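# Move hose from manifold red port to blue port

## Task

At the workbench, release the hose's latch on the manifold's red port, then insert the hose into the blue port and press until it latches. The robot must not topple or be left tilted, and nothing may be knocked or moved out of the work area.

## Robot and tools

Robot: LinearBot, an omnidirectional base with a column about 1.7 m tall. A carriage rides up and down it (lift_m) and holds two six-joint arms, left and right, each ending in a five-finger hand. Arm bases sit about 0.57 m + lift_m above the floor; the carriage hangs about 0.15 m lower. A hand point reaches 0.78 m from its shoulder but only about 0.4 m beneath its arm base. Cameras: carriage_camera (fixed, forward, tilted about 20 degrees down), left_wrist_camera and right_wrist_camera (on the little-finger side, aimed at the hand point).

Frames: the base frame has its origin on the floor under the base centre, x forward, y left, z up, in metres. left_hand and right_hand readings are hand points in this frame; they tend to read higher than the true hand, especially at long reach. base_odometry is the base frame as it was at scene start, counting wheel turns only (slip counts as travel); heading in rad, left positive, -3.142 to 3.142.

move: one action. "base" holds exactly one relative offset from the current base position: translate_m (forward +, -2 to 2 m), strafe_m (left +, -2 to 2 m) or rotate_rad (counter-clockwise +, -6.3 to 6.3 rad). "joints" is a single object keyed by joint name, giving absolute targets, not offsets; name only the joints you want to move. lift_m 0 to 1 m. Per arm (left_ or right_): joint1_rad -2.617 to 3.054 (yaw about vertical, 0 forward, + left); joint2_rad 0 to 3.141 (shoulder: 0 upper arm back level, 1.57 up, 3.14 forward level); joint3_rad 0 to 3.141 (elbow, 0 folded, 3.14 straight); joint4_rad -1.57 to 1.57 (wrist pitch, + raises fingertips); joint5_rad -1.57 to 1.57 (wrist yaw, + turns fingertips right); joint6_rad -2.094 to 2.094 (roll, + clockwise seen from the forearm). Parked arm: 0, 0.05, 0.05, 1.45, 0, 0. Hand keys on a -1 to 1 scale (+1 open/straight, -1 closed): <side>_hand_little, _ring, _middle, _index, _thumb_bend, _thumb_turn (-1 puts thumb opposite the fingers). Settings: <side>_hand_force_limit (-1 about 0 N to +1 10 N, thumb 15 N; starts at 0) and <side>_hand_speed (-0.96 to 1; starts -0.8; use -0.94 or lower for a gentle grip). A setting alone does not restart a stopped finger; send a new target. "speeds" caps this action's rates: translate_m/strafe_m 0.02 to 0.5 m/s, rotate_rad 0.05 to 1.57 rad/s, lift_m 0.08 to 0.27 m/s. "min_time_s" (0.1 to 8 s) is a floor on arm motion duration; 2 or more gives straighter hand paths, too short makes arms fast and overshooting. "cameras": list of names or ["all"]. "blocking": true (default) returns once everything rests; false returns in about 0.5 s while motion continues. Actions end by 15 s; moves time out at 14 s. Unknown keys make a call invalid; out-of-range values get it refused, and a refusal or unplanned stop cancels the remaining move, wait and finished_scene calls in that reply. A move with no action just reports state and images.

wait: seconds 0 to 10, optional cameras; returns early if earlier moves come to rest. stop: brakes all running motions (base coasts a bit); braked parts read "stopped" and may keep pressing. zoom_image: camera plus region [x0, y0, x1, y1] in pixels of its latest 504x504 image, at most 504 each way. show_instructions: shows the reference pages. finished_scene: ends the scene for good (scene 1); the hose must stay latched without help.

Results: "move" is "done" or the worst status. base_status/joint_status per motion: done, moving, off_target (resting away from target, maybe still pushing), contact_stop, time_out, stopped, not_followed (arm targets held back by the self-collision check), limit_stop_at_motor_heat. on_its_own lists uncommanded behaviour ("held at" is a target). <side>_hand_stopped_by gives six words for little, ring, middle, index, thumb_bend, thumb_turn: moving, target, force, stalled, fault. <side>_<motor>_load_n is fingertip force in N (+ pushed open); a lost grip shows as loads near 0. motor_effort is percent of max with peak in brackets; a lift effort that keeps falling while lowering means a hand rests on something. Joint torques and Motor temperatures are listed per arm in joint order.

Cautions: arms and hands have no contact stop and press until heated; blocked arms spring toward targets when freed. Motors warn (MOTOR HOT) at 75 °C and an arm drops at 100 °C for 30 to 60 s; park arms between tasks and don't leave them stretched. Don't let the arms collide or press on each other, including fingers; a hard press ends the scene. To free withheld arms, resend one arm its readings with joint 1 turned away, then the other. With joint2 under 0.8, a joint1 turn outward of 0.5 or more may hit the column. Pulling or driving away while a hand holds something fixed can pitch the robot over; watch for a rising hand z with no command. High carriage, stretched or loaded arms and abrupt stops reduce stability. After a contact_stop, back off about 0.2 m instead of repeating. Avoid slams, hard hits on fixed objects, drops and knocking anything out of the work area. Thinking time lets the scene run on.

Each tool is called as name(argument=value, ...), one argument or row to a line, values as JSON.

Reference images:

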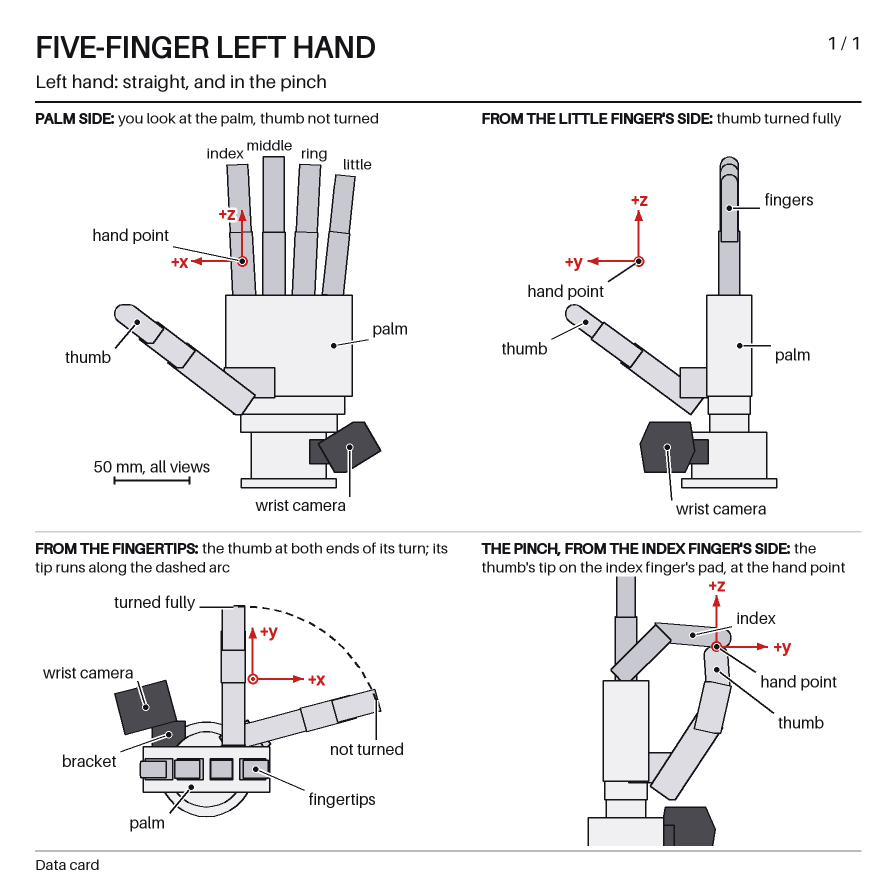

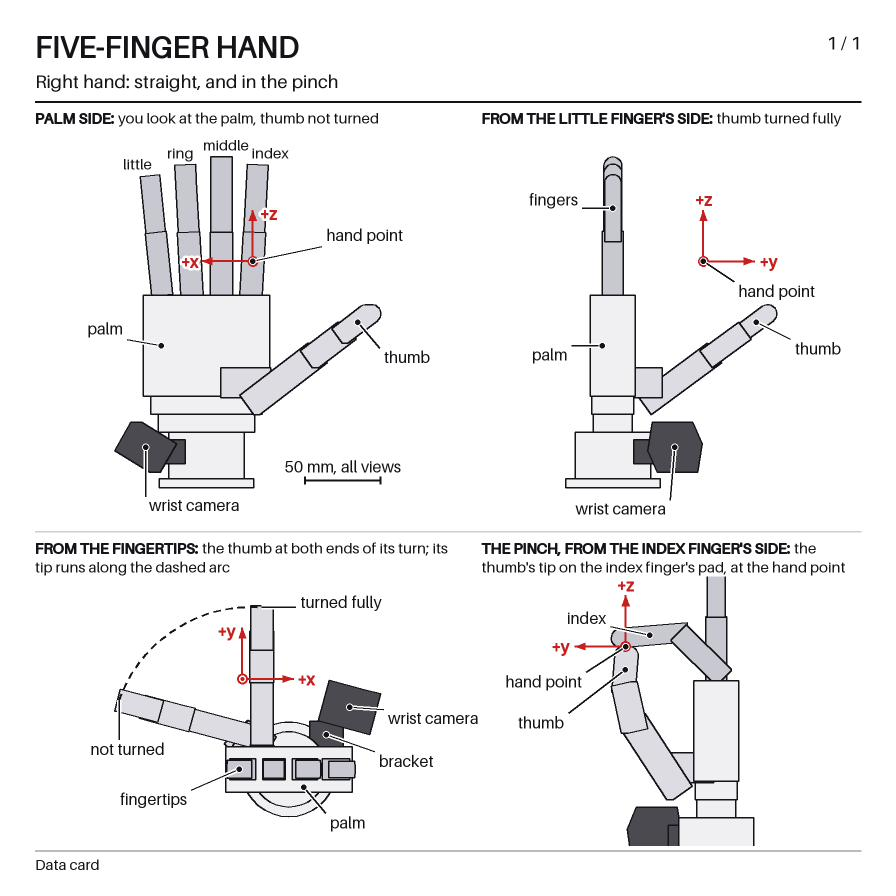

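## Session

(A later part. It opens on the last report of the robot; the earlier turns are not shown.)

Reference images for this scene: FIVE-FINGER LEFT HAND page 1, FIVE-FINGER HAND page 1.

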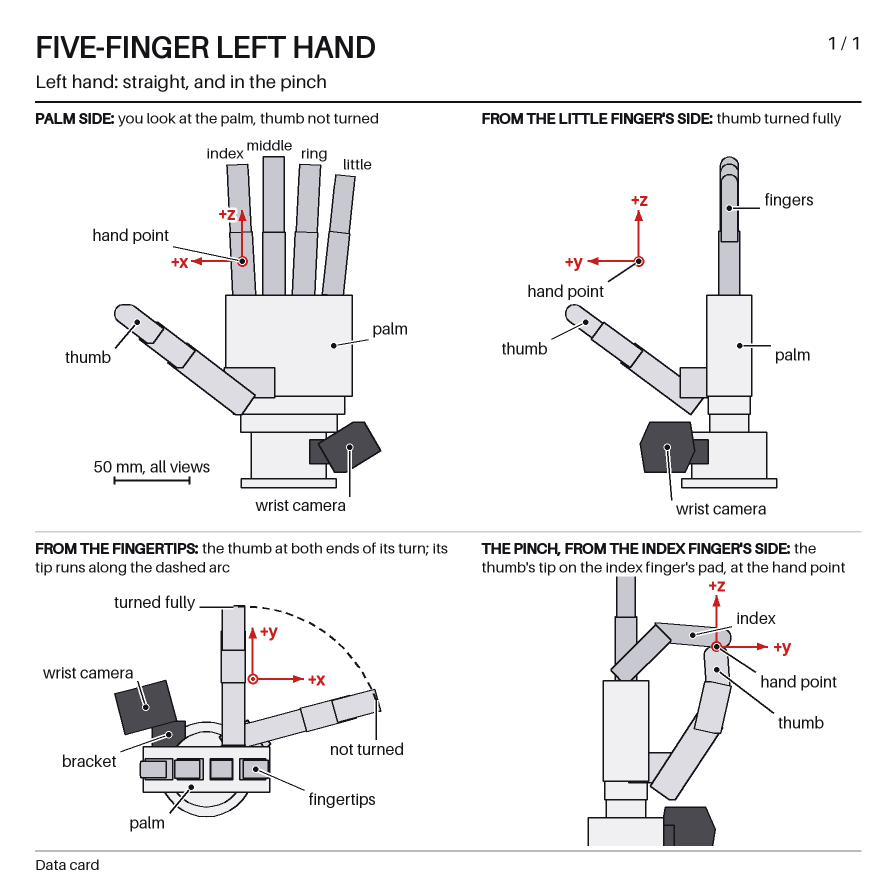

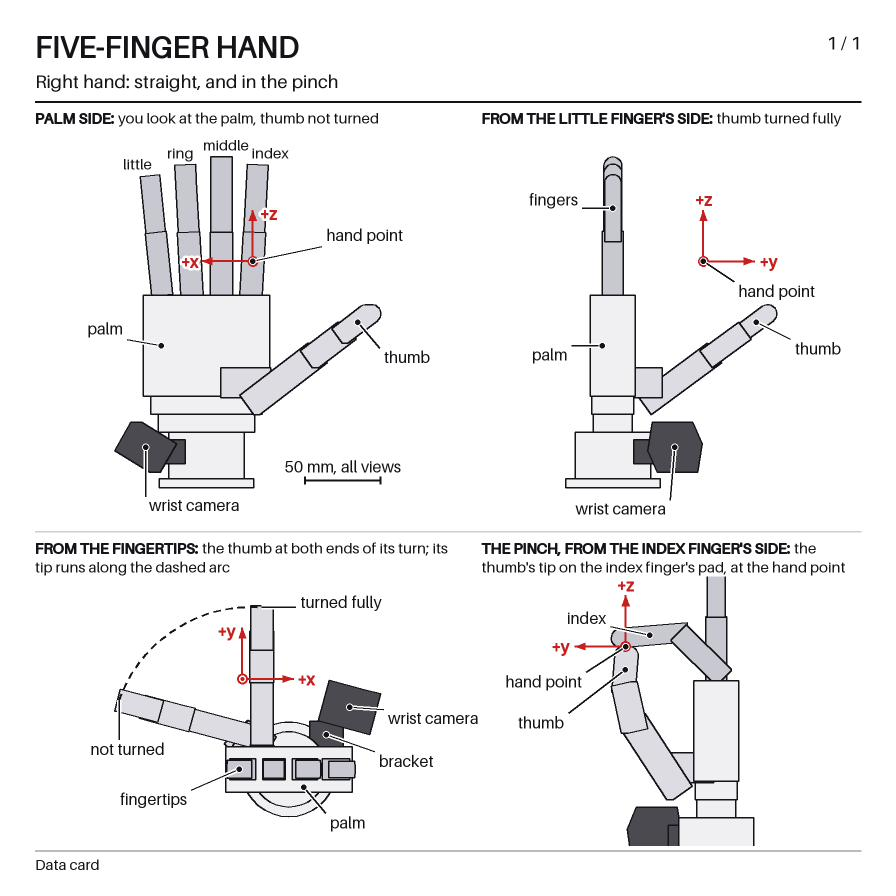

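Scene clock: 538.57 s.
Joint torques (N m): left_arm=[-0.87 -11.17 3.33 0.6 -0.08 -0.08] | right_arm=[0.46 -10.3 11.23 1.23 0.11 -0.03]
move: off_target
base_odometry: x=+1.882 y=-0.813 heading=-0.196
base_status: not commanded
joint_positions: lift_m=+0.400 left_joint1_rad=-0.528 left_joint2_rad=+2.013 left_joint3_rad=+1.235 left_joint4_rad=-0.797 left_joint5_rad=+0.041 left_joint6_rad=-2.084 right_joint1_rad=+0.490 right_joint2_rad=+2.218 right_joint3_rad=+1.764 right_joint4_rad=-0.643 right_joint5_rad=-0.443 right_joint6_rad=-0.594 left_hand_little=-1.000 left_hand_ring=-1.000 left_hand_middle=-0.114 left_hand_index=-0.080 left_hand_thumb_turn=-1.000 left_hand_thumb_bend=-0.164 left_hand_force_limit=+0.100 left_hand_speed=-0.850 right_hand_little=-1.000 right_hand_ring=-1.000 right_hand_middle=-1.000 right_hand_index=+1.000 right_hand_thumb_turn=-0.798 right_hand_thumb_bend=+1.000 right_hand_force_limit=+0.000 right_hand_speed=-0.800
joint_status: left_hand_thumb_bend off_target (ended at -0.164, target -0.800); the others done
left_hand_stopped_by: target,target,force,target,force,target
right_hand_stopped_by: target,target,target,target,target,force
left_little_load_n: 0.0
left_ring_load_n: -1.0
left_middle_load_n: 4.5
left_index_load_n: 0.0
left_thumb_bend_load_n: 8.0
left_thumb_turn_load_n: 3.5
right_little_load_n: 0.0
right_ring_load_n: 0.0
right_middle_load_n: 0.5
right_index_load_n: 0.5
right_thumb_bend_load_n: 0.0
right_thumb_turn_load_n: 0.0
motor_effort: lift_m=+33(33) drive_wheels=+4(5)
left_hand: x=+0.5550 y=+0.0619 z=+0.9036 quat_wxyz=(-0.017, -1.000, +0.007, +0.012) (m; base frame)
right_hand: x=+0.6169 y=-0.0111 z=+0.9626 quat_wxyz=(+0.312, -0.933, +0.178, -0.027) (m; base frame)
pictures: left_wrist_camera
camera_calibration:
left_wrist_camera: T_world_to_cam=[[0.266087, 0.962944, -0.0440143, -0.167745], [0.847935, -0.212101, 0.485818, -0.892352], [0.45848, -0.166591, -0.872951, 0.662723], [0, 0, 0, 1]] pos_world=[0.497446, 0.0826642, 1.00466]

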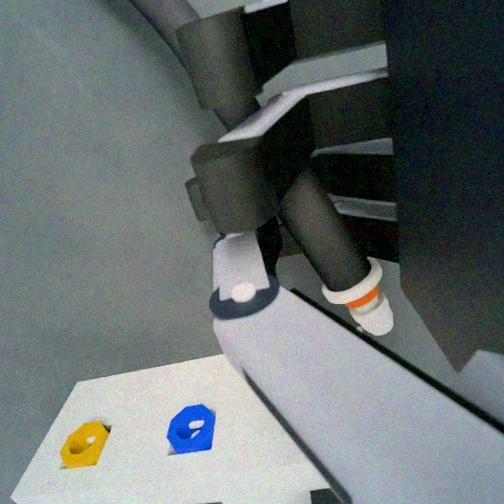

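move(
  joints={"left_joint2_rad": 2.045, "left_joint3_rad": 1.204, "left_joint4_rad": -0.757, "right_joint1_rad": 0.1, "right_joint2_rad": 2.0, "right_joint3_rad": 1.8, "right_joint4_rad": -0.65, "right_joint5_rad": 0},
  min_time_s=2,
  cameras=["left_wrist_camera"],
)

move(
  joints={"left_hand_thumb_bend": 1.0, "right_joint1_rad": -0.1, "right_joint2_rad": 0.9, "right_joint3_rad": 0.9, "right_joint4_rad": 0.5, "right_joint6_rad": 0},
  min_time_s=3,
  cameras=["left_wrist_camera", "carriage_camera"],
)

zoom_image(
  camera="carriage_camera",
  region=[170, 320, 270, 420],
)

Scene clock: 682.67 s.
Joint torques (N m): left_arm=[-0.76 -7.65 3.41 0.62 -0.06 -0.11] | right_arm=[-0.54 -12.64 11.45 1.59 0.34 -0.04]
Motor temperatures (°C): left_arm=[22 55 31 24 21 22] | right_arm=[24 57 48 30 24 24]
move: done
base_odometry: x=+1.882 y=-0.813 heading=-0.196
base_status: not commanded
joint_positions: lift_m=+0.400 left_joint1_rad=-0.528 left_joint2_rad=+2.031 left_joint3_rad=+1.218 left_joint4_rad=-0.770 left_joint5_rad=+0.040 left_joint6_rad=-2.084 right_joint1_rad=+0.106 right_joint2_rad=+2.040 right_joint3_rad=+1.766 right_joint4_rad=-0.645 right_joint5_rad=-0.015 right_joint6_rad=-0.594 left_hand_little=-1.000 left_hand_ring=-1.000 left_hand_middle=-0.114 left_hand_index=-0.080 left_hand_thumb_turn=-1.000 left_hand_thumb_bend=-0.164 left_hand_force_limit=+0.100 left_hand_speed=-0.850 right_hand_little=-1.000 right_hand_ring=-1.000 right_hand_middle=-1.000 right_hand_index=+1.000 right_hand_thumb_turn=-0.798 right_hand_thumb_bend=+1.000 right_hand_force_limit=+0.000 right_hand_speed=-0.800
joint_status: all done
left_hand_stopped_by: target,target,force,target,force,target
right_hand_stopped_by: target,target,target,target,target,force
left_little_load_n: 0.0
left_ring_load_n: -1.0
left_middle_load_n: 4.0
left_index_load_n: 0.0
left_thumb_bend_load_n: 7.5
left_thumb_turn_load_n: 3.0
right_little_load_n: 0.0
right_ring_load_n: 0.0
right_middle_load_n: 0.0
right_index_load_n: 0.0
right_thumb_bend_load_n: 0.0
right_thumb_turn_load_n: 0.0
motor_effort: lift_m=+33(33) drive_wheels=+3(5)
left_hand: x=+0.5530 y=+0.0632 z=+0.8938 quat_wxyz=(-0.014, -1.000, +0.007, +0.015) (m; base frame)
right_hand: x=+0.7265 y=-0.2571 z=+1.0340 quat_wxyz=(+0.171, -0.860, +0.397, -0.271) (m; base frame)
pictures: left_wrist_camera
camera_calibration:
left_wrist_camera: T_world_to_cam=[[0.265789, 0.963145, -0.0413157, -0.171206], [0.850962, -0.214261, 0.479538, -0.881488], [0.453012, -0.162614, -0.876548, 0.661279], [0, 0, 0, 1]] pos_world=[0.49605, 0.0835615, 0.995276]

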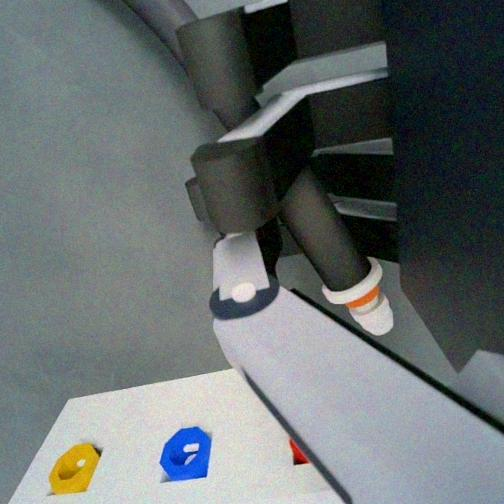

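Scene clock: 688.57 s.
Joint torques (N m): left_arm=[-0.77 -7.88 3.37 0.6 -0.06 -0.11] | right_arm=[-0.68 -2.24 6.78 2.17 0.31 0.14]
Motor temperatures (°C): left_arm=[22 53 31 24 21 22] | right_arm=[24 55 47 31 24 24]
move: done
base_odometry: x=+1.882 y=-0.813 heading=-0.196
base_status: not commanded
joint_positions: lift_m=+0.400 left_joint1_rad=-0.528 left_joint2_rad=+2.031 left_joint3_rad=+1.218 left_joint4_rad=-0.764 left_joint5_rad=+0.040 left_joint6_rad=-2.084 right_joint1_rad=-0.093 right_joint2_rad=+0.908 right_joint3_rad=+0.913 right_joint4_rad=+0.476 right_joint5_rad=-0.013 right_joint6_rad=-0.008 left_hand_little=-1.000 left_hand_ring=-1.000 left_hand_middle=-0.114 left_hand_index=-0.080 left_hand_thumb_turn=-1.000 left_hand_thumb_bend=+1.000 left_hand_force_limit=+0.100 left_hand_speed=-0.850 right_hand_little=-1.000 right_hand_ring=-1.000 right_hand_middle=-1.000 right_hand_index=+1.000 right_hand_thumb_turn=-0.798 right_hand_thumb_bend=+1.000 right_hand_force_limit=+0.000 right_hand_speed=-0.800
joint_status: all done
left_hand_stopped_by: target,target,force,target,target,target
right_hand_stopped_by: target,target,target,target,target,force
left_little_load_n: 0.0
left_ring_load_n: 0.0
left_middle_load_n: 0.0
left_index_load_n: 0.0
left_thumb_bend_load_n: 0.0
left_thumb_turn_load_n: 0.0
right_little_load_n: 0.0
right_ring_load_n: 0.0
right_middle_load_n: 0.0
right_index_load_n: -0.5
right_thumb_bend_load_n: 0.0
right_thumb_turn_load_n: 0.0
motor_effort: lift_m=+33(33) drive_wheels=+4(5)
left_hand: x=+0.5543 y=+0.0625 z=+0.8941 quat_wxyz=(-0.016, -1.000, +0.007, +0.013) (m; base frame)
right_hand: x=+0.5971 y=-0.3061 z=+1.4007 quat_wxyz=(+0.576, -0.355, +0.378, -0.632) (m; base frame)
pictures: carriage_camera, left_wrist_camera
camera_calibration:
carriage_camera: T_world_to_cam=[[0.0353109, -0.999002, -0.0273413, 0.0350342], [-0.371734, 0.0122658, -0.928258, 1.32128], [0.927667, 0.0429413, -0.37093, 0.366353], [0, 0, 0, 1]] pos_world=[0.150073, 0.0030611, 1.36334]
left_wrist_camera: T_world_to_cam=[[0.266065, 0.963005, -0.0427947, -0.169592], [0.848531, -0.212911, 0.484422, -0.886032], [0.457389, -0.1652, -0.873787, 0.656119], [0, 0, 0, 1]] pos_world=[0.496847, 0.0830634, 0.995264]

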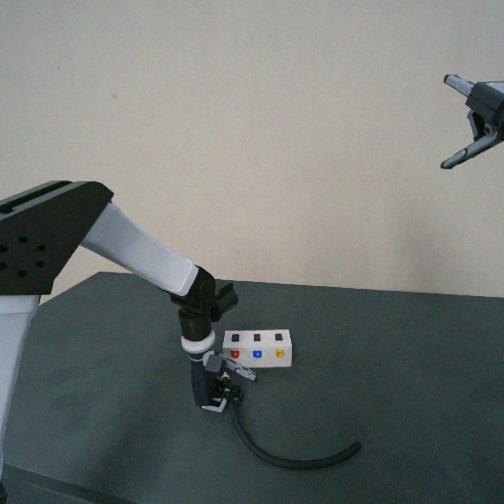

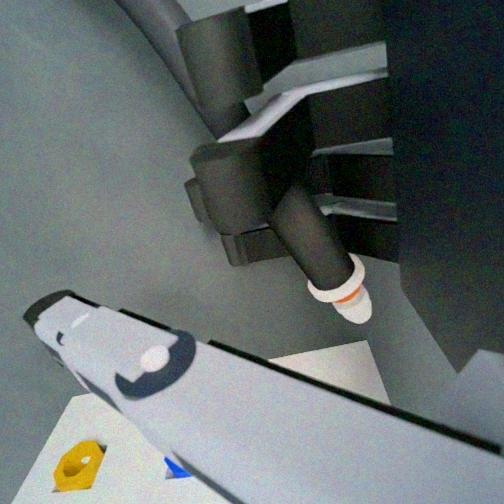

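Scaled by 5.040.

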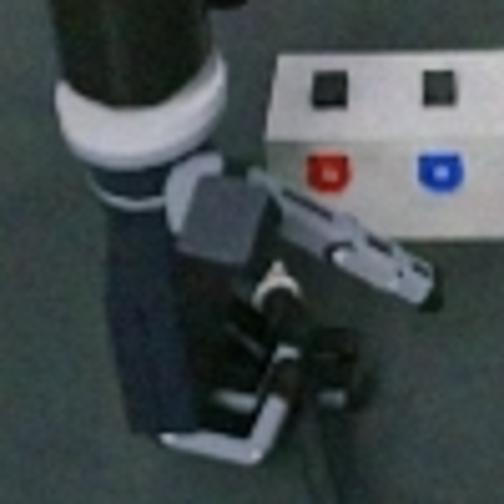

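move(
  joints={"left_joint1_rad": -0.466, "left_joint2_rad": 1.91, "left_joint3_rad": 1.114, "left_joint4_rad": -0.765, "left_joint5_rad": 0.03, "left_joint6_rad": -2.02},
  min_time_s=2,
  cameras=["left_wrist_camera", "carriage_camera"],
)

zoom_image(
  camera="carriage_camera",
  region=[170, 320, 270, 420],
)

Scene clock: 700.10 s.
Joint torques (N m): left_arm=[0.27 -10.41 3.34 0.49 -0.1 0.12] | right_arm=[-0.66 -2.25 6.78 2.17 0.31 0.15]
Motor temperatures (°C): left_arm=[22 51 31 24 21 22] | right_arm=[24 50 46 33 24 24]
move: done
base_odometry: x=+1.882 y=-0.813 heading=-0.196
base_status: not commanded
joint_positions: lift_m=+0.400 left_joint1_rad=-0.472 left_joint2_rad=+1.938 left_joint3_rad=+1.128 left_joint4_rad=-0.763 left_joint5_rad=+0.039 left_joint6_rad=-2.031 right_joint1_rad=-0.093 right_joint2_rad=+0.908 right_joint3_rad=+0.913 right_joint4_rad=+0.477 right_joint5_rad=-0.013 right_joint6_rad=-0.008 left_hand_little=-1.000 left_hand_ring=-1.000 left_hand_middle=-0.114 left_hand_index=-0.080 left_hand_thumb_turn=-1.000 left_hand_thumb_bend=+1.000 left_hand_force_limit=+0.100 left_hand_speed=-0.850 right_hand_little=-1.000 right_hand_ring=-1.000 right_hand_middle=-1.000 right_hand_index=+1.000 right_hand_thumb_turn=-0.798 right_hand_thumb_bend=+1.000 right_hand_force_limit=+0.000 right_hand_speed=-0.800
joint_status: all done
left_hand_stopped_by: target,target,force,target,target,target
right_hand_stopped_by: target,target,target,target,target,force
left_little_load_n: 0.0
left_ring_load_n: 0.0
left_middle_load_n: 0.0
left_index_load_n: 0.0
left_thumb_bend_load_n: 0.0
left_thumb_turn_load_n: 0.0
right_little_load_n: 0.0
right_ring_load_n: 0.0
right_middle_load_n: 0.0
right_index_load_n: 0.0
right_thumb_bend_load_n: 0.0
right_thumb_turn_load_n: 0.0
motor_effort: lift_m=+33(33) drive_wheels=+4(4)
left_hand: x=+0.5455 y=+0.0890 z=+0.9048 quat_wxyz=(-0.017, -1.000, +0.006, +0.010) (m; base frame)
right_hand: x=+0.5971 y=-0.3061 z=+1.4008 quat_wxyz=(+0.576, -0.355, +0.378, -0.632) (m; base frame)
pictures: carriage_camera, left_wrist_camera
camera_calibration:
carriage_camera: T_world_to_cam=[[0.0353109, -0.999002, -0.0273413, 0.0350342], [-0.371734, 0.0122658, -0.928258, 1.32128], [0.927667, 0.0429413, -0.37093, 0.366353], [0, 0, 0, 1]] pos_world=[0.150073, 0.0030611, 1.36334]
left_wrist_camera: T_world_to_cam=[[0.263659, 0.963646, -0.0432401, -0.190709], [0.846406, -0.209615, 0.489549, -0.881858], [0.462688, -0.165672, -0.870903, 0.668367], [0, 0, 0, 1]] pos_world=[0.487447, 0.109656, 1.00555]

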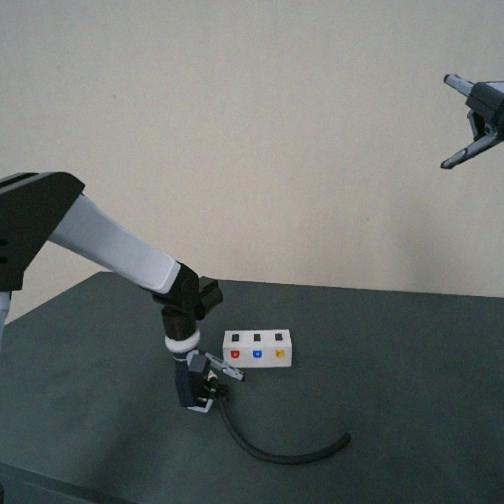

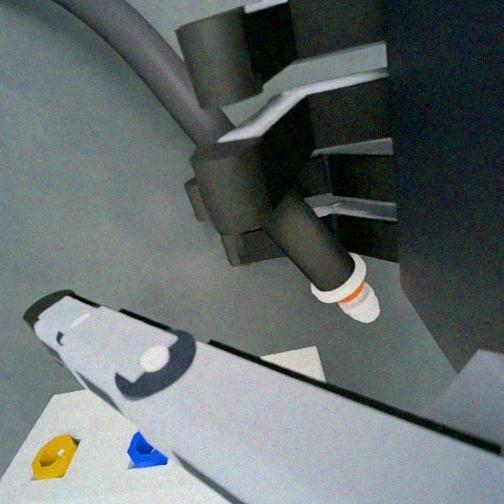

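Scaled by 5.040.

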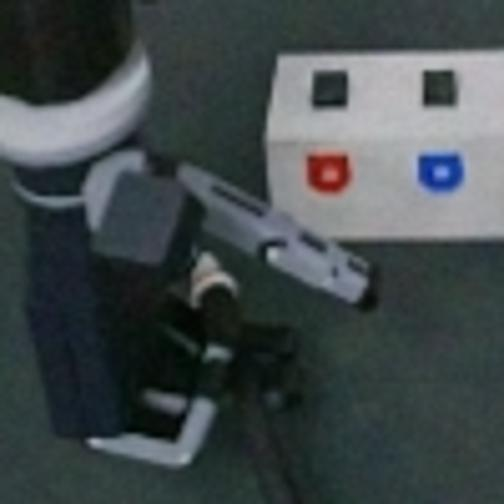

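move(
  joints={"left_joint2_rad": 1.858, "left_joint3_rad": 1.20, "left_joint4_rad": -0.862},
  min_time_s=1.5,
)

move(
  joints={"left_hand_index": 1.0, "left_hand_middle": 1.0},
  cameras=["left_wrist_camera", "carriage_camera"],
)

zoom_image(
  camera="carriage_camera",
  region=[170, 320, 270, 420],
)

Scene clock: 719.60 s.
Joint torques (N m): left_arm=[0.34 -10.15 7.31 0.41 -0.11 0.13] | right_arm=[-0.65 -2.22 6.79 2.17 0.32 0.14]
Motor temperatures (°C): left_arm=[22 51 31 24 21 22] | right_arm=[24 45 45 34 24 24]
move: done
base_odometry: x=+1.882 y=-0.813 heading=-0.196
base_status: not commanded
joint_positions: lift_m=+0.400 left_joint1_rad=-0.472 left_joint2_rad=+1.885 left_joint3_rad=+1.175 left_joint4_rad=-0.852 left_joint5_rad=+0.038 left_joint6_rad=-2.031 right_joint1_rad=-0.093 right_joint2_rad=+0.908 right_joint3_rad=+0.913 right_joint4_rad=+0.477 right_joint5_rad=-0.013 right_joint6_rad=-0.008 left_hand_little=-1.000 left_hand_ring=-1.000 left_hand_middle=-0.114 left_hand_index=-0.080 left_hand_thumb_turn=-1.000 left_hand_thumb_bend=+1.000 left_hand_force_limit=+0.100 left_hand_speed=-0.850 right_hand_little=-1.000 right_hand_ring=-1.000 right_hand_middle=-1.000 right_hand_index=+1.000 right_hand_thumb_turn=-0.798 right_hand_thumb_bend=+1.000 right_hand_force_limit=+0.000 right_hand_speed=-0.800
joint_status: all done
left_hand_stopped_by: target,target,force,target,target,target
right_hand_stopped_by: target,target,target,target,target,force
left_little_load_n: 0.0
left_ring_load_n: 0.0
left_middle_load_n: 0.0
left_index_load_n: 0.0
left_thumb_bend_load_n: 0.0
left_thumb_turn_load_n: 0.0
right_little_load_n: 0.0
right_ring_load_n: 0.0
right_middle_load_n: 0.0
right_index_load_n: 0.0
right_thumb_bend_load_n: 0.0
right_thumb_turn_load_n: 0.0
motor_effort: lift_m=+33(33) drive_wheels=+4(4)
left_hand: x=+0.5473 y=+0.0881 z=+0.9317 quat_wxyz=(-0.019, -1.000, +0.006, +0.005) (m; base frame)
right_hand: x=+0.5971 y=-0.3061 z=+1.4009 quat_wxyz=(+0.576, -0.354, +0.378, -0.632) (m; base frame)
pictures: none

Scene clock: 722.77 s.
Joint torques (N m): left_arm=[0.18 -9.73 6.89 0.49 -0.1 0.13] | right_arm=[-0.66 -2.24 6.78 2.17 0.32 0.14]
move: done
base_odometry: x=+1.882 y=-0.813 heading=-0.196
base_status: not commanded
joint_positions: lift_m=+0.400 left_joint1_rad=-0.472 left_joint2_rad=+1.878 left_joint3_rad=+1.181 left_joint4_rad=-0.854 left_joint5_rad=+0.040 left_joint6_rad=-2.029 right_joint1_rad=-0.093 right_joint2_rad=+0.908 right_joint3_rad=+0.913 right_joint4_rad=+0.477 right_joint5_rad=-0.013 right_joint6_rad=-0.008 left_hand_little=-1.000 left_hand_ring=-1.000 left_hand_middle=+1.000 left_hand_index=+1.000 left_hand_thumb_turn=-1.000 left_hand_thumb_bend=+1.000 left_hand_force_limit=+0.100 left_hand_speed=-0.850 right_hand_little=-1.000 right_hand_ring=-1.000 right_hand_middle=-1.000 right_hand_index=+1.000 right_hand_thumb_turn=-0.798 right_hand_thumb_bend=+1.000 right_hand_force_limit=+0.000 right_hand_speed=-0.800
joint_status: all done
left_hand_stopped_by: target,target,target,target,target,target
right_hand_stopped_by: target,target,target,target,target,force
left_little_load_n: 0.0
left_ring_load_n: 0.0
left_middle_load_n: -0.5
left_index_load_n: 0.0
left_thumb_bend_load_n: 0.0
left_thumb_turn_load_n: 0.0
right_little_load_n: 0.0
right_ring_load_n: 0.0
right_middle_load_n: 0.0
right_index_load_n: 0.0
right_thumb_bend_load_n: 0.0
right_thumb_turn_load_n: 0.0
motor_effort: lift_m=+33(33) drive_wheels=+4(5)
left_hand: x=+0.5499 y=+0.0865 z=+0.9363 quat_wxyz=(-0.022, -1.000, +0.007, +0.000) (m; base frame)
right_hand: x=+0.5971 y=-0.3061 z=+1.4009 quat_wxyz=(+0.576, -0.354, +0.378, -0.632) (m; base frame)
pictures: carriage_camera, left_wrist_camera
camera_calibration:
carriage_camera: T_world_to_cam=[[0.0353109, -0.999002, -0.0273413, 0.0350342], [-0.371734, 0.0122658, -0.928258, 1.32128], [0.927667, 0.0429413, -0.37093, 0.366353], [0, 0, 0, 1]] pos_world=[0.150073, 0.0030611, 1.36334]
left_wrist_camera: T_world_to_cam=[[0.266082, 0.962704, -0.0489956, -0.183922], [0.836135, -0.20521, 0.508692, -0.914131], [0.479666, -0.176321, -0.859553, 0.674304], [0, 0, 0, 1]] pos_world=[0.489835, 0.108367, 1.0356]

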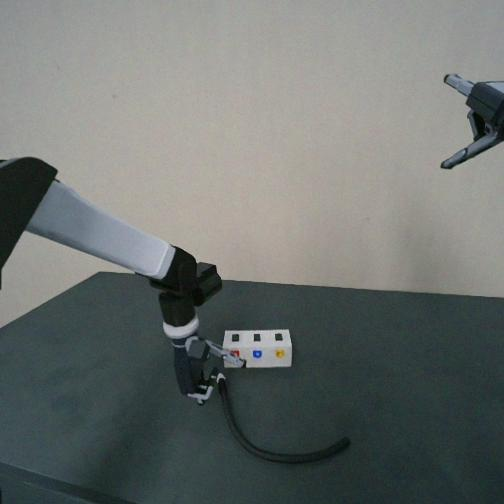

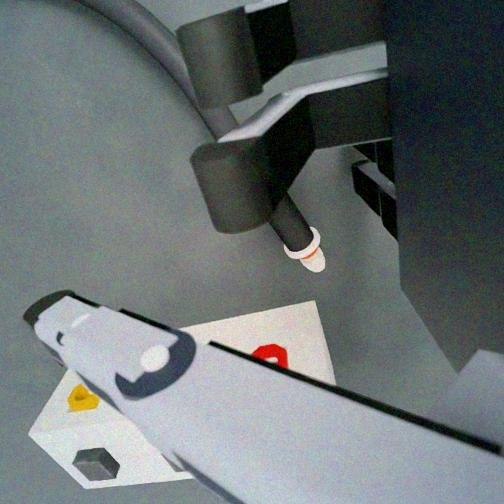

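Scaled by 5.040.

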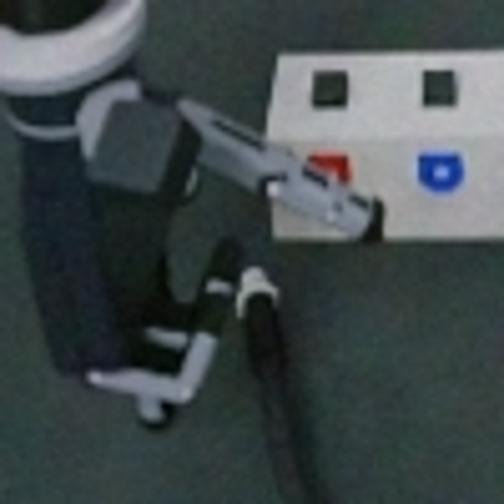

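move(
  joints={"left_joint2_rad": 1.72, "left_joint3_rad": 1.30, "left_joint4_rad": -1.05},
  min_time_s=2,
  cameras=["left_wrist_camera", "carriage_camera"],
)

zoom_image(
  camera="carriage_camera",
  region=[170, 310, 290, 430],
)

Scene clock: 731.07 s.
Joint torques (N m): left_arm=[0.23 -9.31 7.84 0.54 -0.09 0.09] | right_arm=[-0.69 -2.24 6.79 2.16 0.31 0.14]
move: done
base_odometry: x=+1.882 y=-0.813 heading=-0.196
base_status: not commanded
joint_positions: lift_m=+0.400 left_joint1_rad=-0.472 left_joint2_rad=+1.743 left_joint3_rad=+1.275 left_joint4_rad=-1.039 left_joint5_rad=+0.038 left_joint6_rad=-2.029 right_joint1_rad=-0.093 right_joint2_rad=+0.908 right_joint3_rad=+0.913 right_joint4_rad=+0.477 right_joint5_rad=-0.013 right_joint6_rad=-0.008 left_hand_little=-1.000 left_hand_ring=-1.000 left_hand_middle=+1.000 left_hand_index=+1.000 left_hand_thumb_turn=-1.000 left_hand_thumb_bend=+1.000 left_hand_force_limit=+0.100 left_hand_speed=-0.850 right_hand_little=-1.000 right_hand_ring=-1.000 right_hand_middle=-1.000 right_hand_index=+1.000 right_hand_thumb_turn=-0.798 right_hand_thumb_bend=+1.000 right_hand_force_limit=+0.000 right_hand_speed=-0.800
joint_status: all done
left_hand_stopped_by: target,target,target,target,target,target
right_hand_stopped_by: target,target,target,target,target,force
left_little_load_n: 0.0
left_ring_load_n: 0.0
left_middle_load_n: 0.0
left_index_load_n: 0.0
left_thumb_bend_load_n: 0.0
left_thumb_turn_load_n: 0.0
right_little_load_n: 0.0
right_ring_load_n: 0.0
right_middle_load_n: 0.0
right_index_load_n: 0.0
right_thumb_bend_load_n: 0.0
right_thumb_turn_load_n: 0.0
motor_effort: lift_m=+33(33) drive_wheels=+4(4)
left_hand: x=+0.5465 y=+0.0886 z=+1.0014 quat_wxyz=(-0.031, -0.999, +0.008, -0.019) (m; base frame)
right_hand: x=+0.5971 y=-0.3061 z=+1.4009 quat_wxyz=(+0.576, -0.354, +0.378, -0.632) (m; base frame)
pictures: carriage_camera, left_wrist_camera
camera_calibration:
carriage_camera: T_world_to_cam=[[0.0353109, -0.999002, -0.0273413, 0.0350342], [-0.371734, 0.0122658, -0.928258, 1.32128], [0.927667, 0.0429413, -0.37093, 0.366353], [0, 0, 0, 1]] pos_world=[0.150073, 0.0030611, 1.36334]
left_wrist_camera: T_world_to_cam=[[0.267957, 0.961805, -0.0559541, -0.175806], [0.81596, -0.195678, 0.543984, -0.969169], [0.512257, -0.191421, -0.837228, 0.693389], [0, 0, 0, 1]] pos_world=[0.482718, 0.112174, 1.0979]

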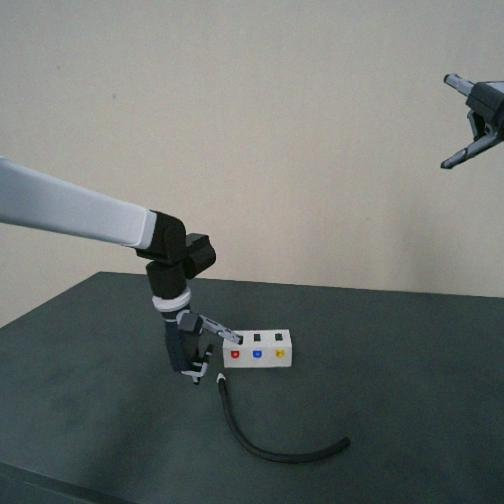

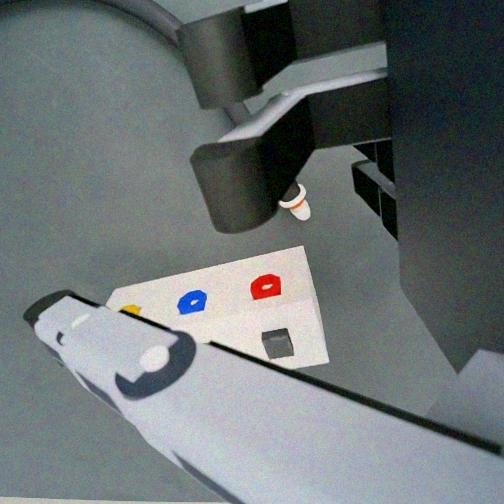

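Scaled by 4.200.

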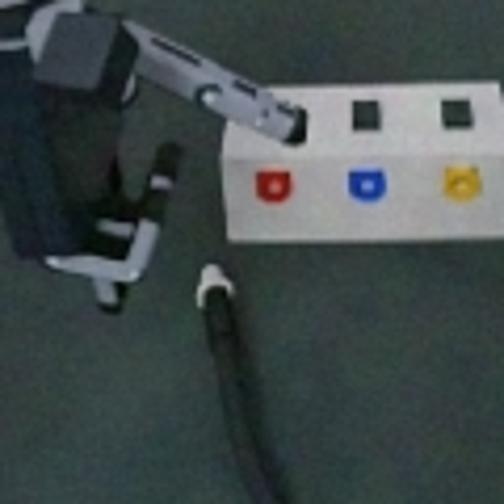

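move(
  joints={"left_joint1_rad": -0.09, "left_joint2_rad": 1.75, "left_joint3_rad": 0.75, "left_joint4_rad": 0.5, "left_joint5_rad": 1.48, "left_joint6_rad": 0.5, "left_hand_ring": 1, "left_hand_little": 1, "left_hand_thumb_bend": 0.0, "left_hand_index": 0.4, "left_hand_middle": 0.4},
  min_time_s=4,
  cameras=["left_wrist_camera", "carriage_camera"],
)

Scene clock: 773.83 s.
Joint torques (N m): left_arm=[0.2 -6.5 3.63 1.78 0.28 0.09] | right_arm=[-0.65 -2.26 6.76 2.16 0.31 0.14]
Motor temperatures (°C): left_arm=[22 51 35 25 21 22] | right_arm=[24 39 43 36 24 24]
move: done
base_odometry: x=+1.882 y=-0.813 heading=-0.196
base_status: not commanded
joint_positions: lift_m=+0.400 left_joint1_rad=-0.096 left_joint2_rad=+1.743 left_joint3_rad=+0.765 left_joint4_rad=+0.493 left_joint5_rad=+1.473 left_joint6_rad=+0.490 right_joint1_rad=-0.093 right_joint2_rad=+0.908 right_joint3_rad=+0.913 right_joint4_rad=+0.477 right_joint5_rad=-0.013 right_joint6_rad=-0.008 left_hand_little=+1.000 left_hand_ring=+1.000 left_hand_middle=+0.400 left_hand_index=+0.400 left_hand_thumb_turn=-1.000 left_hand_thumb_bend=+0.000 left_hand_force_limit=+0.100 left_hand_speed=-0.850 right_hand_little=-1.000 right_hand_ring=-1.000 right_hand_middle=-1.000 right_hand_index=+1.000 right_hand_thumb_turn=-0.798 right_hand_thumb_bend=+1.000 right_hand_force_limit=+0.000 right_hand_speed=-0.800
joint_status: all done
left_hand_stopped_by: target,target,target,target,target,target
right_hand_stopped_by: target,target,target,target,target,force
left_little_load_n: -0.5
left_ring_load_n: 0.0
left_middle_load_n: 0.0
left_index_load_n: 0.0
left_thumb_bend_load_n: 0.0
left_thumb_turn_load_n: 0.0
right_little_load_n: 0.0
right_ring_load_n: 0.0
right_middle_load_n: 0.0
right_index_load_n: 0.0
right_thumb_bend_load_n: 0.5
right_thumb_turn_load_n: 0.0
motor_effort: lift_m=+33(33) drive_wheels=+3(4)
left_hand: x=+0.5116 y=+0.0834 z=+1.0477 quat_wxyz=(-0.001, +0.006, +0.723, -0.691) (m; base frame)
right_hand: x=+0.5970 y=-0.3061 z=+1.4010 quat_wxyz=(+0.576, -0.354, +0.378, -0.632) (m; base frame)
pictures: carriage_camera, left_wrist_camera
camera_calibration:
carriage_camera: T_world_to_cam=[[0.0353109, -0.999002, -0.0273413, 0.0350342], [-0.371734, 0.0122658, -0.928258, 1.32128], [0.927667, 0.0429413, -0.37093, 0.366353], [0, 0, 0, 1]] pos_world=[0.150073, 0.0030611, 1.36334]
left_wrist_camera: T_world_to_cam=[[-0.258415, -0.04737, 0.964872, -0.874971], [-0.833271, 0.516261, -0.197823, 0.594632], [-0.488755, -0.85512, -0.172881, 0.620504], [0, 0, 0, 1]] pos_world=[0.572659, 0.182173, 1.06914]

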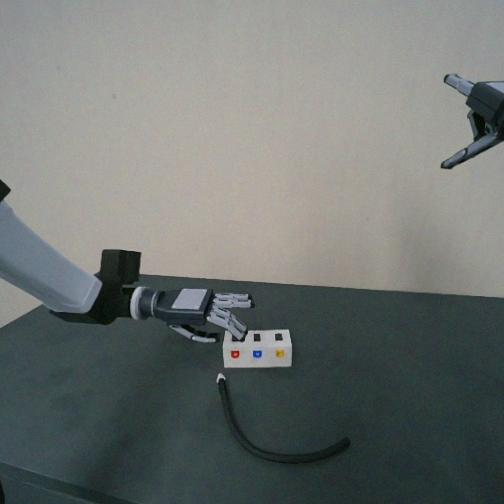

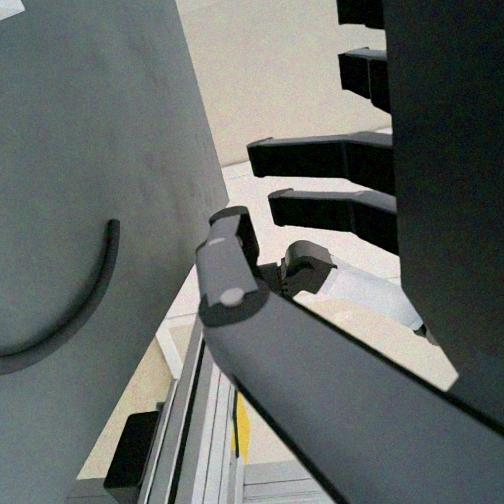

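move(
  joints={"left_joint1_rad": -0.038, "left_joint2_rad": 2.272, "left_joint3_rad": 0.73, "left_joint4_rad": 1.03, "left_joint5_rad": 1.535, "left_joint6_rad": 0.505},
  min_time_s=3,
  cameras=["left_wrist_camera", "carriage_camera"],
)

zoom_image(
  camera="carriage_camera",
  region=[150, 320, 290, 460],
)

Scene clock: 792.90 s.
Joint torques (N m): left_arm=[0.47 -7.6 1.55 1.67 0.3 0.11] | right_arm=[-0.69 -2.24 6.78 2.16 0.32 0.14]
move: done
base_odometry: x=+1.882 y=-0.813 heading=-0.196
base_status: not commanded
joint_positions: lift_m=+0.400 left_joint1_rad=-0.044 left_joint2_rad=+2.258 left_joint3_rad=+0.740 left_joint4_rad=+1.023 left_joint5_rad=+1.528 left_joint6_rad=+0.494 right_joint1_rad=-0.093 right_joint2_rad=+0.908 right_joint3_rad=+0.913 right_joint4_rad=+0.477 right_joint5_rad=-0.013 right_joint6_rad=-0.008 left_hand_little=+1.000 left_hand_ring=+1.000 left_hand_middle=+0.400 left_hand_index=+0.400 left_hand_thumb_turn=-1.000 left_hand_thumb_bend=+0.000 left_hand_force_limit=+0.100 left_hand_speed=-0.850 right_hand_little=-1.000 right_hand_ring=-1.000 right_hand_middle=-1.000 right_hand_index=+1.000 right_hand_thumb_turn=-0.798 right_hand_thumb_bend=+1.000 right_hand_force_limit=+0.000 right_hand_speed=-0.800
joint_status: all done
left_hand_stopped_by: target,target,target,target,target,target
right_hand_stopped_by: target,target,target,target,target,force
left_little_load_n: 0.0
left_ring_load_n: 0.0
left_middle_load_n: 0.0
left_index_load_n: 0.0
left_thumb_bend_load_n: 0.0
left_thumb_turn_load_n: 0.0
right_little_load_n: 0.0
right_ring_load_n: 0.0
right_middle_load_n: 0.0
right_index_load_n: 0.0
right_thumb_bend_load_n: 0.0
right_thumb_turn_load_n: 0.0
motor_effort: lift_m=+33(33) drive_wheels=+4(4)
left_hand: x=+0.5211 y=+0.0976 z=+0.9244 quat_wxyz=(-0.002, +0.002, +0.714, -0.700) (m; base frame)
right_hand: x=+0.5970 y=-0.3061 z=+1.4010 quat_wxyz=(+0.576, -0.354, +0.378, -0.632) (m; base frame)
pictures: carriage_camera, left_wrist_camera
camera_calibration:
carriage_camera: T_world_to_cam=[[0.0353109, -0.999002, -0.0273413, 0.0350342], [-0.371734, 0.0122658, -0.928258, 1.32128], [0.927667, 0.0429413, -0.37093, 0.366353], [0, 0, 0, 1]] pos_world=[0.150073, 0.0030611, 1.36334]
left_wrist_camera: T_world_to_cam=[[-0.25221, -0.0237468, 0.967381, -0.760771], [-0.835978, 0.508849, -0.20546, 0.580063], [-0.487372, -0.860528, -0.148189, 0.592985], [0, 0, 0, 1]] pos_world=[0.58205, 0.19705, 0.943009]

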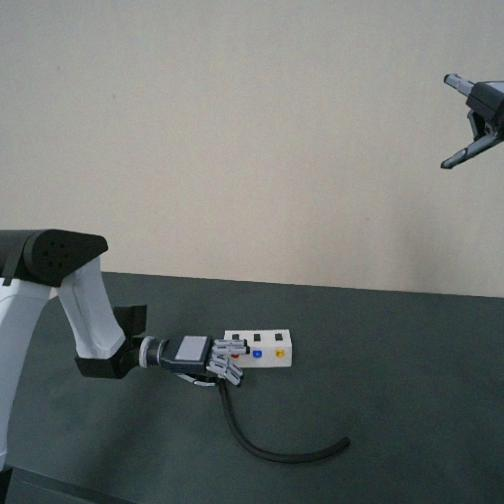

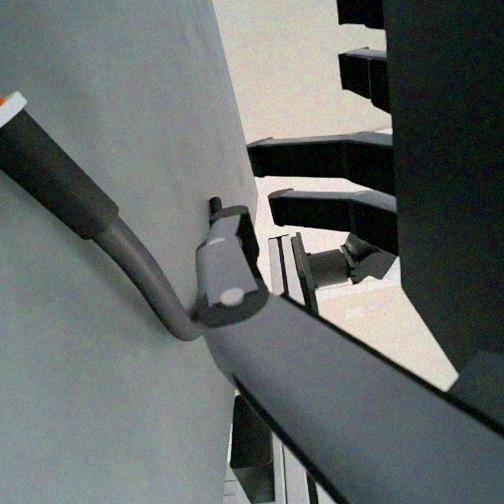

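Scaled by 3.600.

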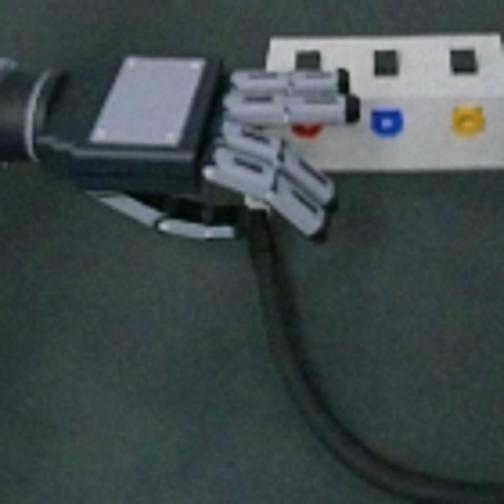

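move(
  joints={"left_joint1_rad": -0.017, "left_joint2_rad": 2.40, "left_joint3_rad": 0.775, "left_joint4_rad": 1.125, "left_joint5_rad": 1.555, "left_joint6_rad": 0.505},
  min_time_s=2,
  cameras=["left_wrist_camera", "carriage_camera"],
)

zoom_image(
  camera="carriage_camera",
  region=[150, 320, 290, 460],
)

Scene clock: 811.23 s.
Joint torques (N m): left_arm=[0.38 -7.71 3.14 1.71 0.31 0.11] | right_arm=[-0.66 -2.24 6.78 2.16 0.32 0.14]
move: done
base_odometry: x=+1.882 y=-0.813 heading=-0.196
base_status: not commanded
joint_positions: lift_m=+0.400 left_joint1_rad=-0.023 left_joint2_rad=+2.386 left_joint3_rad=+0.761 left_joint4_rad=+1.117 left_joint5_rad=+1.548 left_joint6_rad=+0.494 right_joint1_rad=-0.093 right_joint2_rad=+0.908 right_joint3_rad=+0.913 right_joint4_rad=+0.477 right_joint5_rad=-0.013 right_joint6_rad=-0.008 left_hand_little=+1.000 left_hand_ring=+1.000 left_hand_middle=+0.400 left_hand_index=+0.400 left_hand_thumb_turn=-1.000 left_hand_thumb_bend=+0.000 left_hand_force_limit=+0.100 left_hand_speed=-0.850 right_hand_little=-1.000 right_hand_ring=-1.000 right_hand_middle=-1.000 right_hand_index=+1.000 right_hand_thumb_turn=-0.798 right_hand_thumb_bend=+1.000 right_hand_force_limit=+0.000 right_hand_speed=-0.800
joint_status: all done
left_hand_stopped_by: target,target,target,target,target,target
right_hand_stopped_by: target,target,target,target,target,force
left_little_load_n: 0.0
left_ring_load_n: 0.0
left_middle_load_n: 0.0
left_index_load_n: 0.0
left_thumb_bend_load_n: 0.5
left_thumb_turn_load_n: 0.0
right_little_load_n: 0.0
right_ring_load_n: 0.0
right_middle_load_n: 0.0
right_index_load_n: 0.0
right_thumb_bend_load_n: 0.0
right_thumb_turn_load_n: 0.0
motor_effort: lift_m=+33(33) drive_wheels=+4(4)
left_hand: x=+0.5193 y=+0.1039 z=+0.8963 quat_wxyz=(-0.006, -0.003, +0.711, -0.703) (m; base frame)
right_hand: x=+0.5970 y=-0.3061 z=+1.4010 quat_wxyz=(+0.576, -0.354, +0.378, -0.632) (m; base frame)
pictures: carriage_camera, left_wrist_camera
camera_calibration:
carriage_camera: T_world_to_cam=[[0.0353109, -0.999002, -0.0273413, 0.0350342], [-0.371734, 0.0122658, -0.928258, 1.32128], [0.927667, 0.0429413, -0.37093, 0.366353], [0, 0, 0, 1]] pos_world=[0.150073, 0.0030611, 1.36334]
left_wrist_camera: T_world_to_cam=[[-0.239997, -0.0156376, 0.970648, -0.744067], [-0.840362, 0.50391, -0.199665, 0.567113], [-0.485997, -0.863614, -0.134078, 0.580303], [0, 0, 0, 1]] pos_world=[0.580032, 0.203749, 0.913266]

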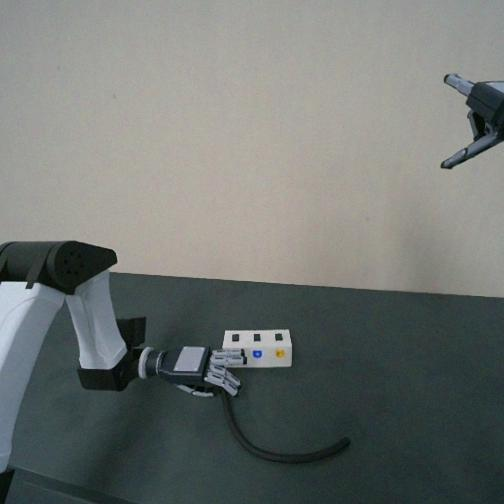

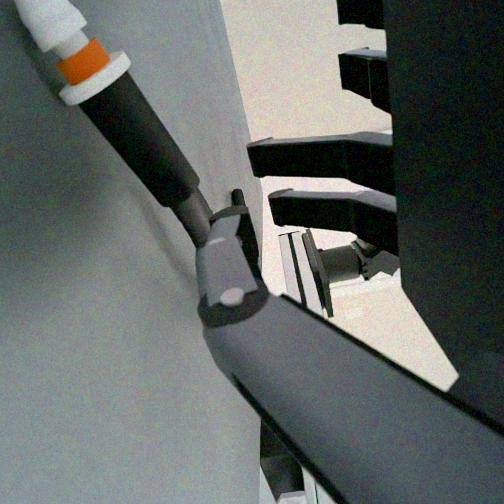

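Scaled by 3.600.

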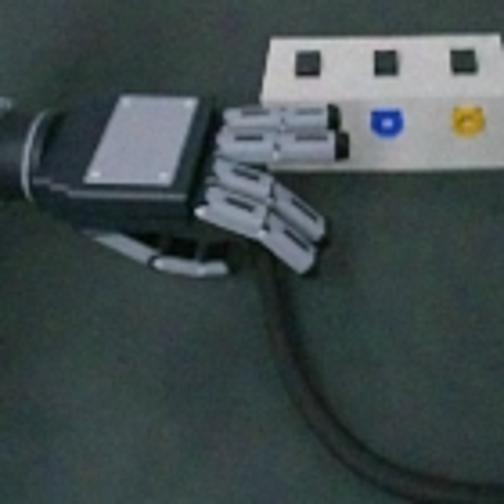

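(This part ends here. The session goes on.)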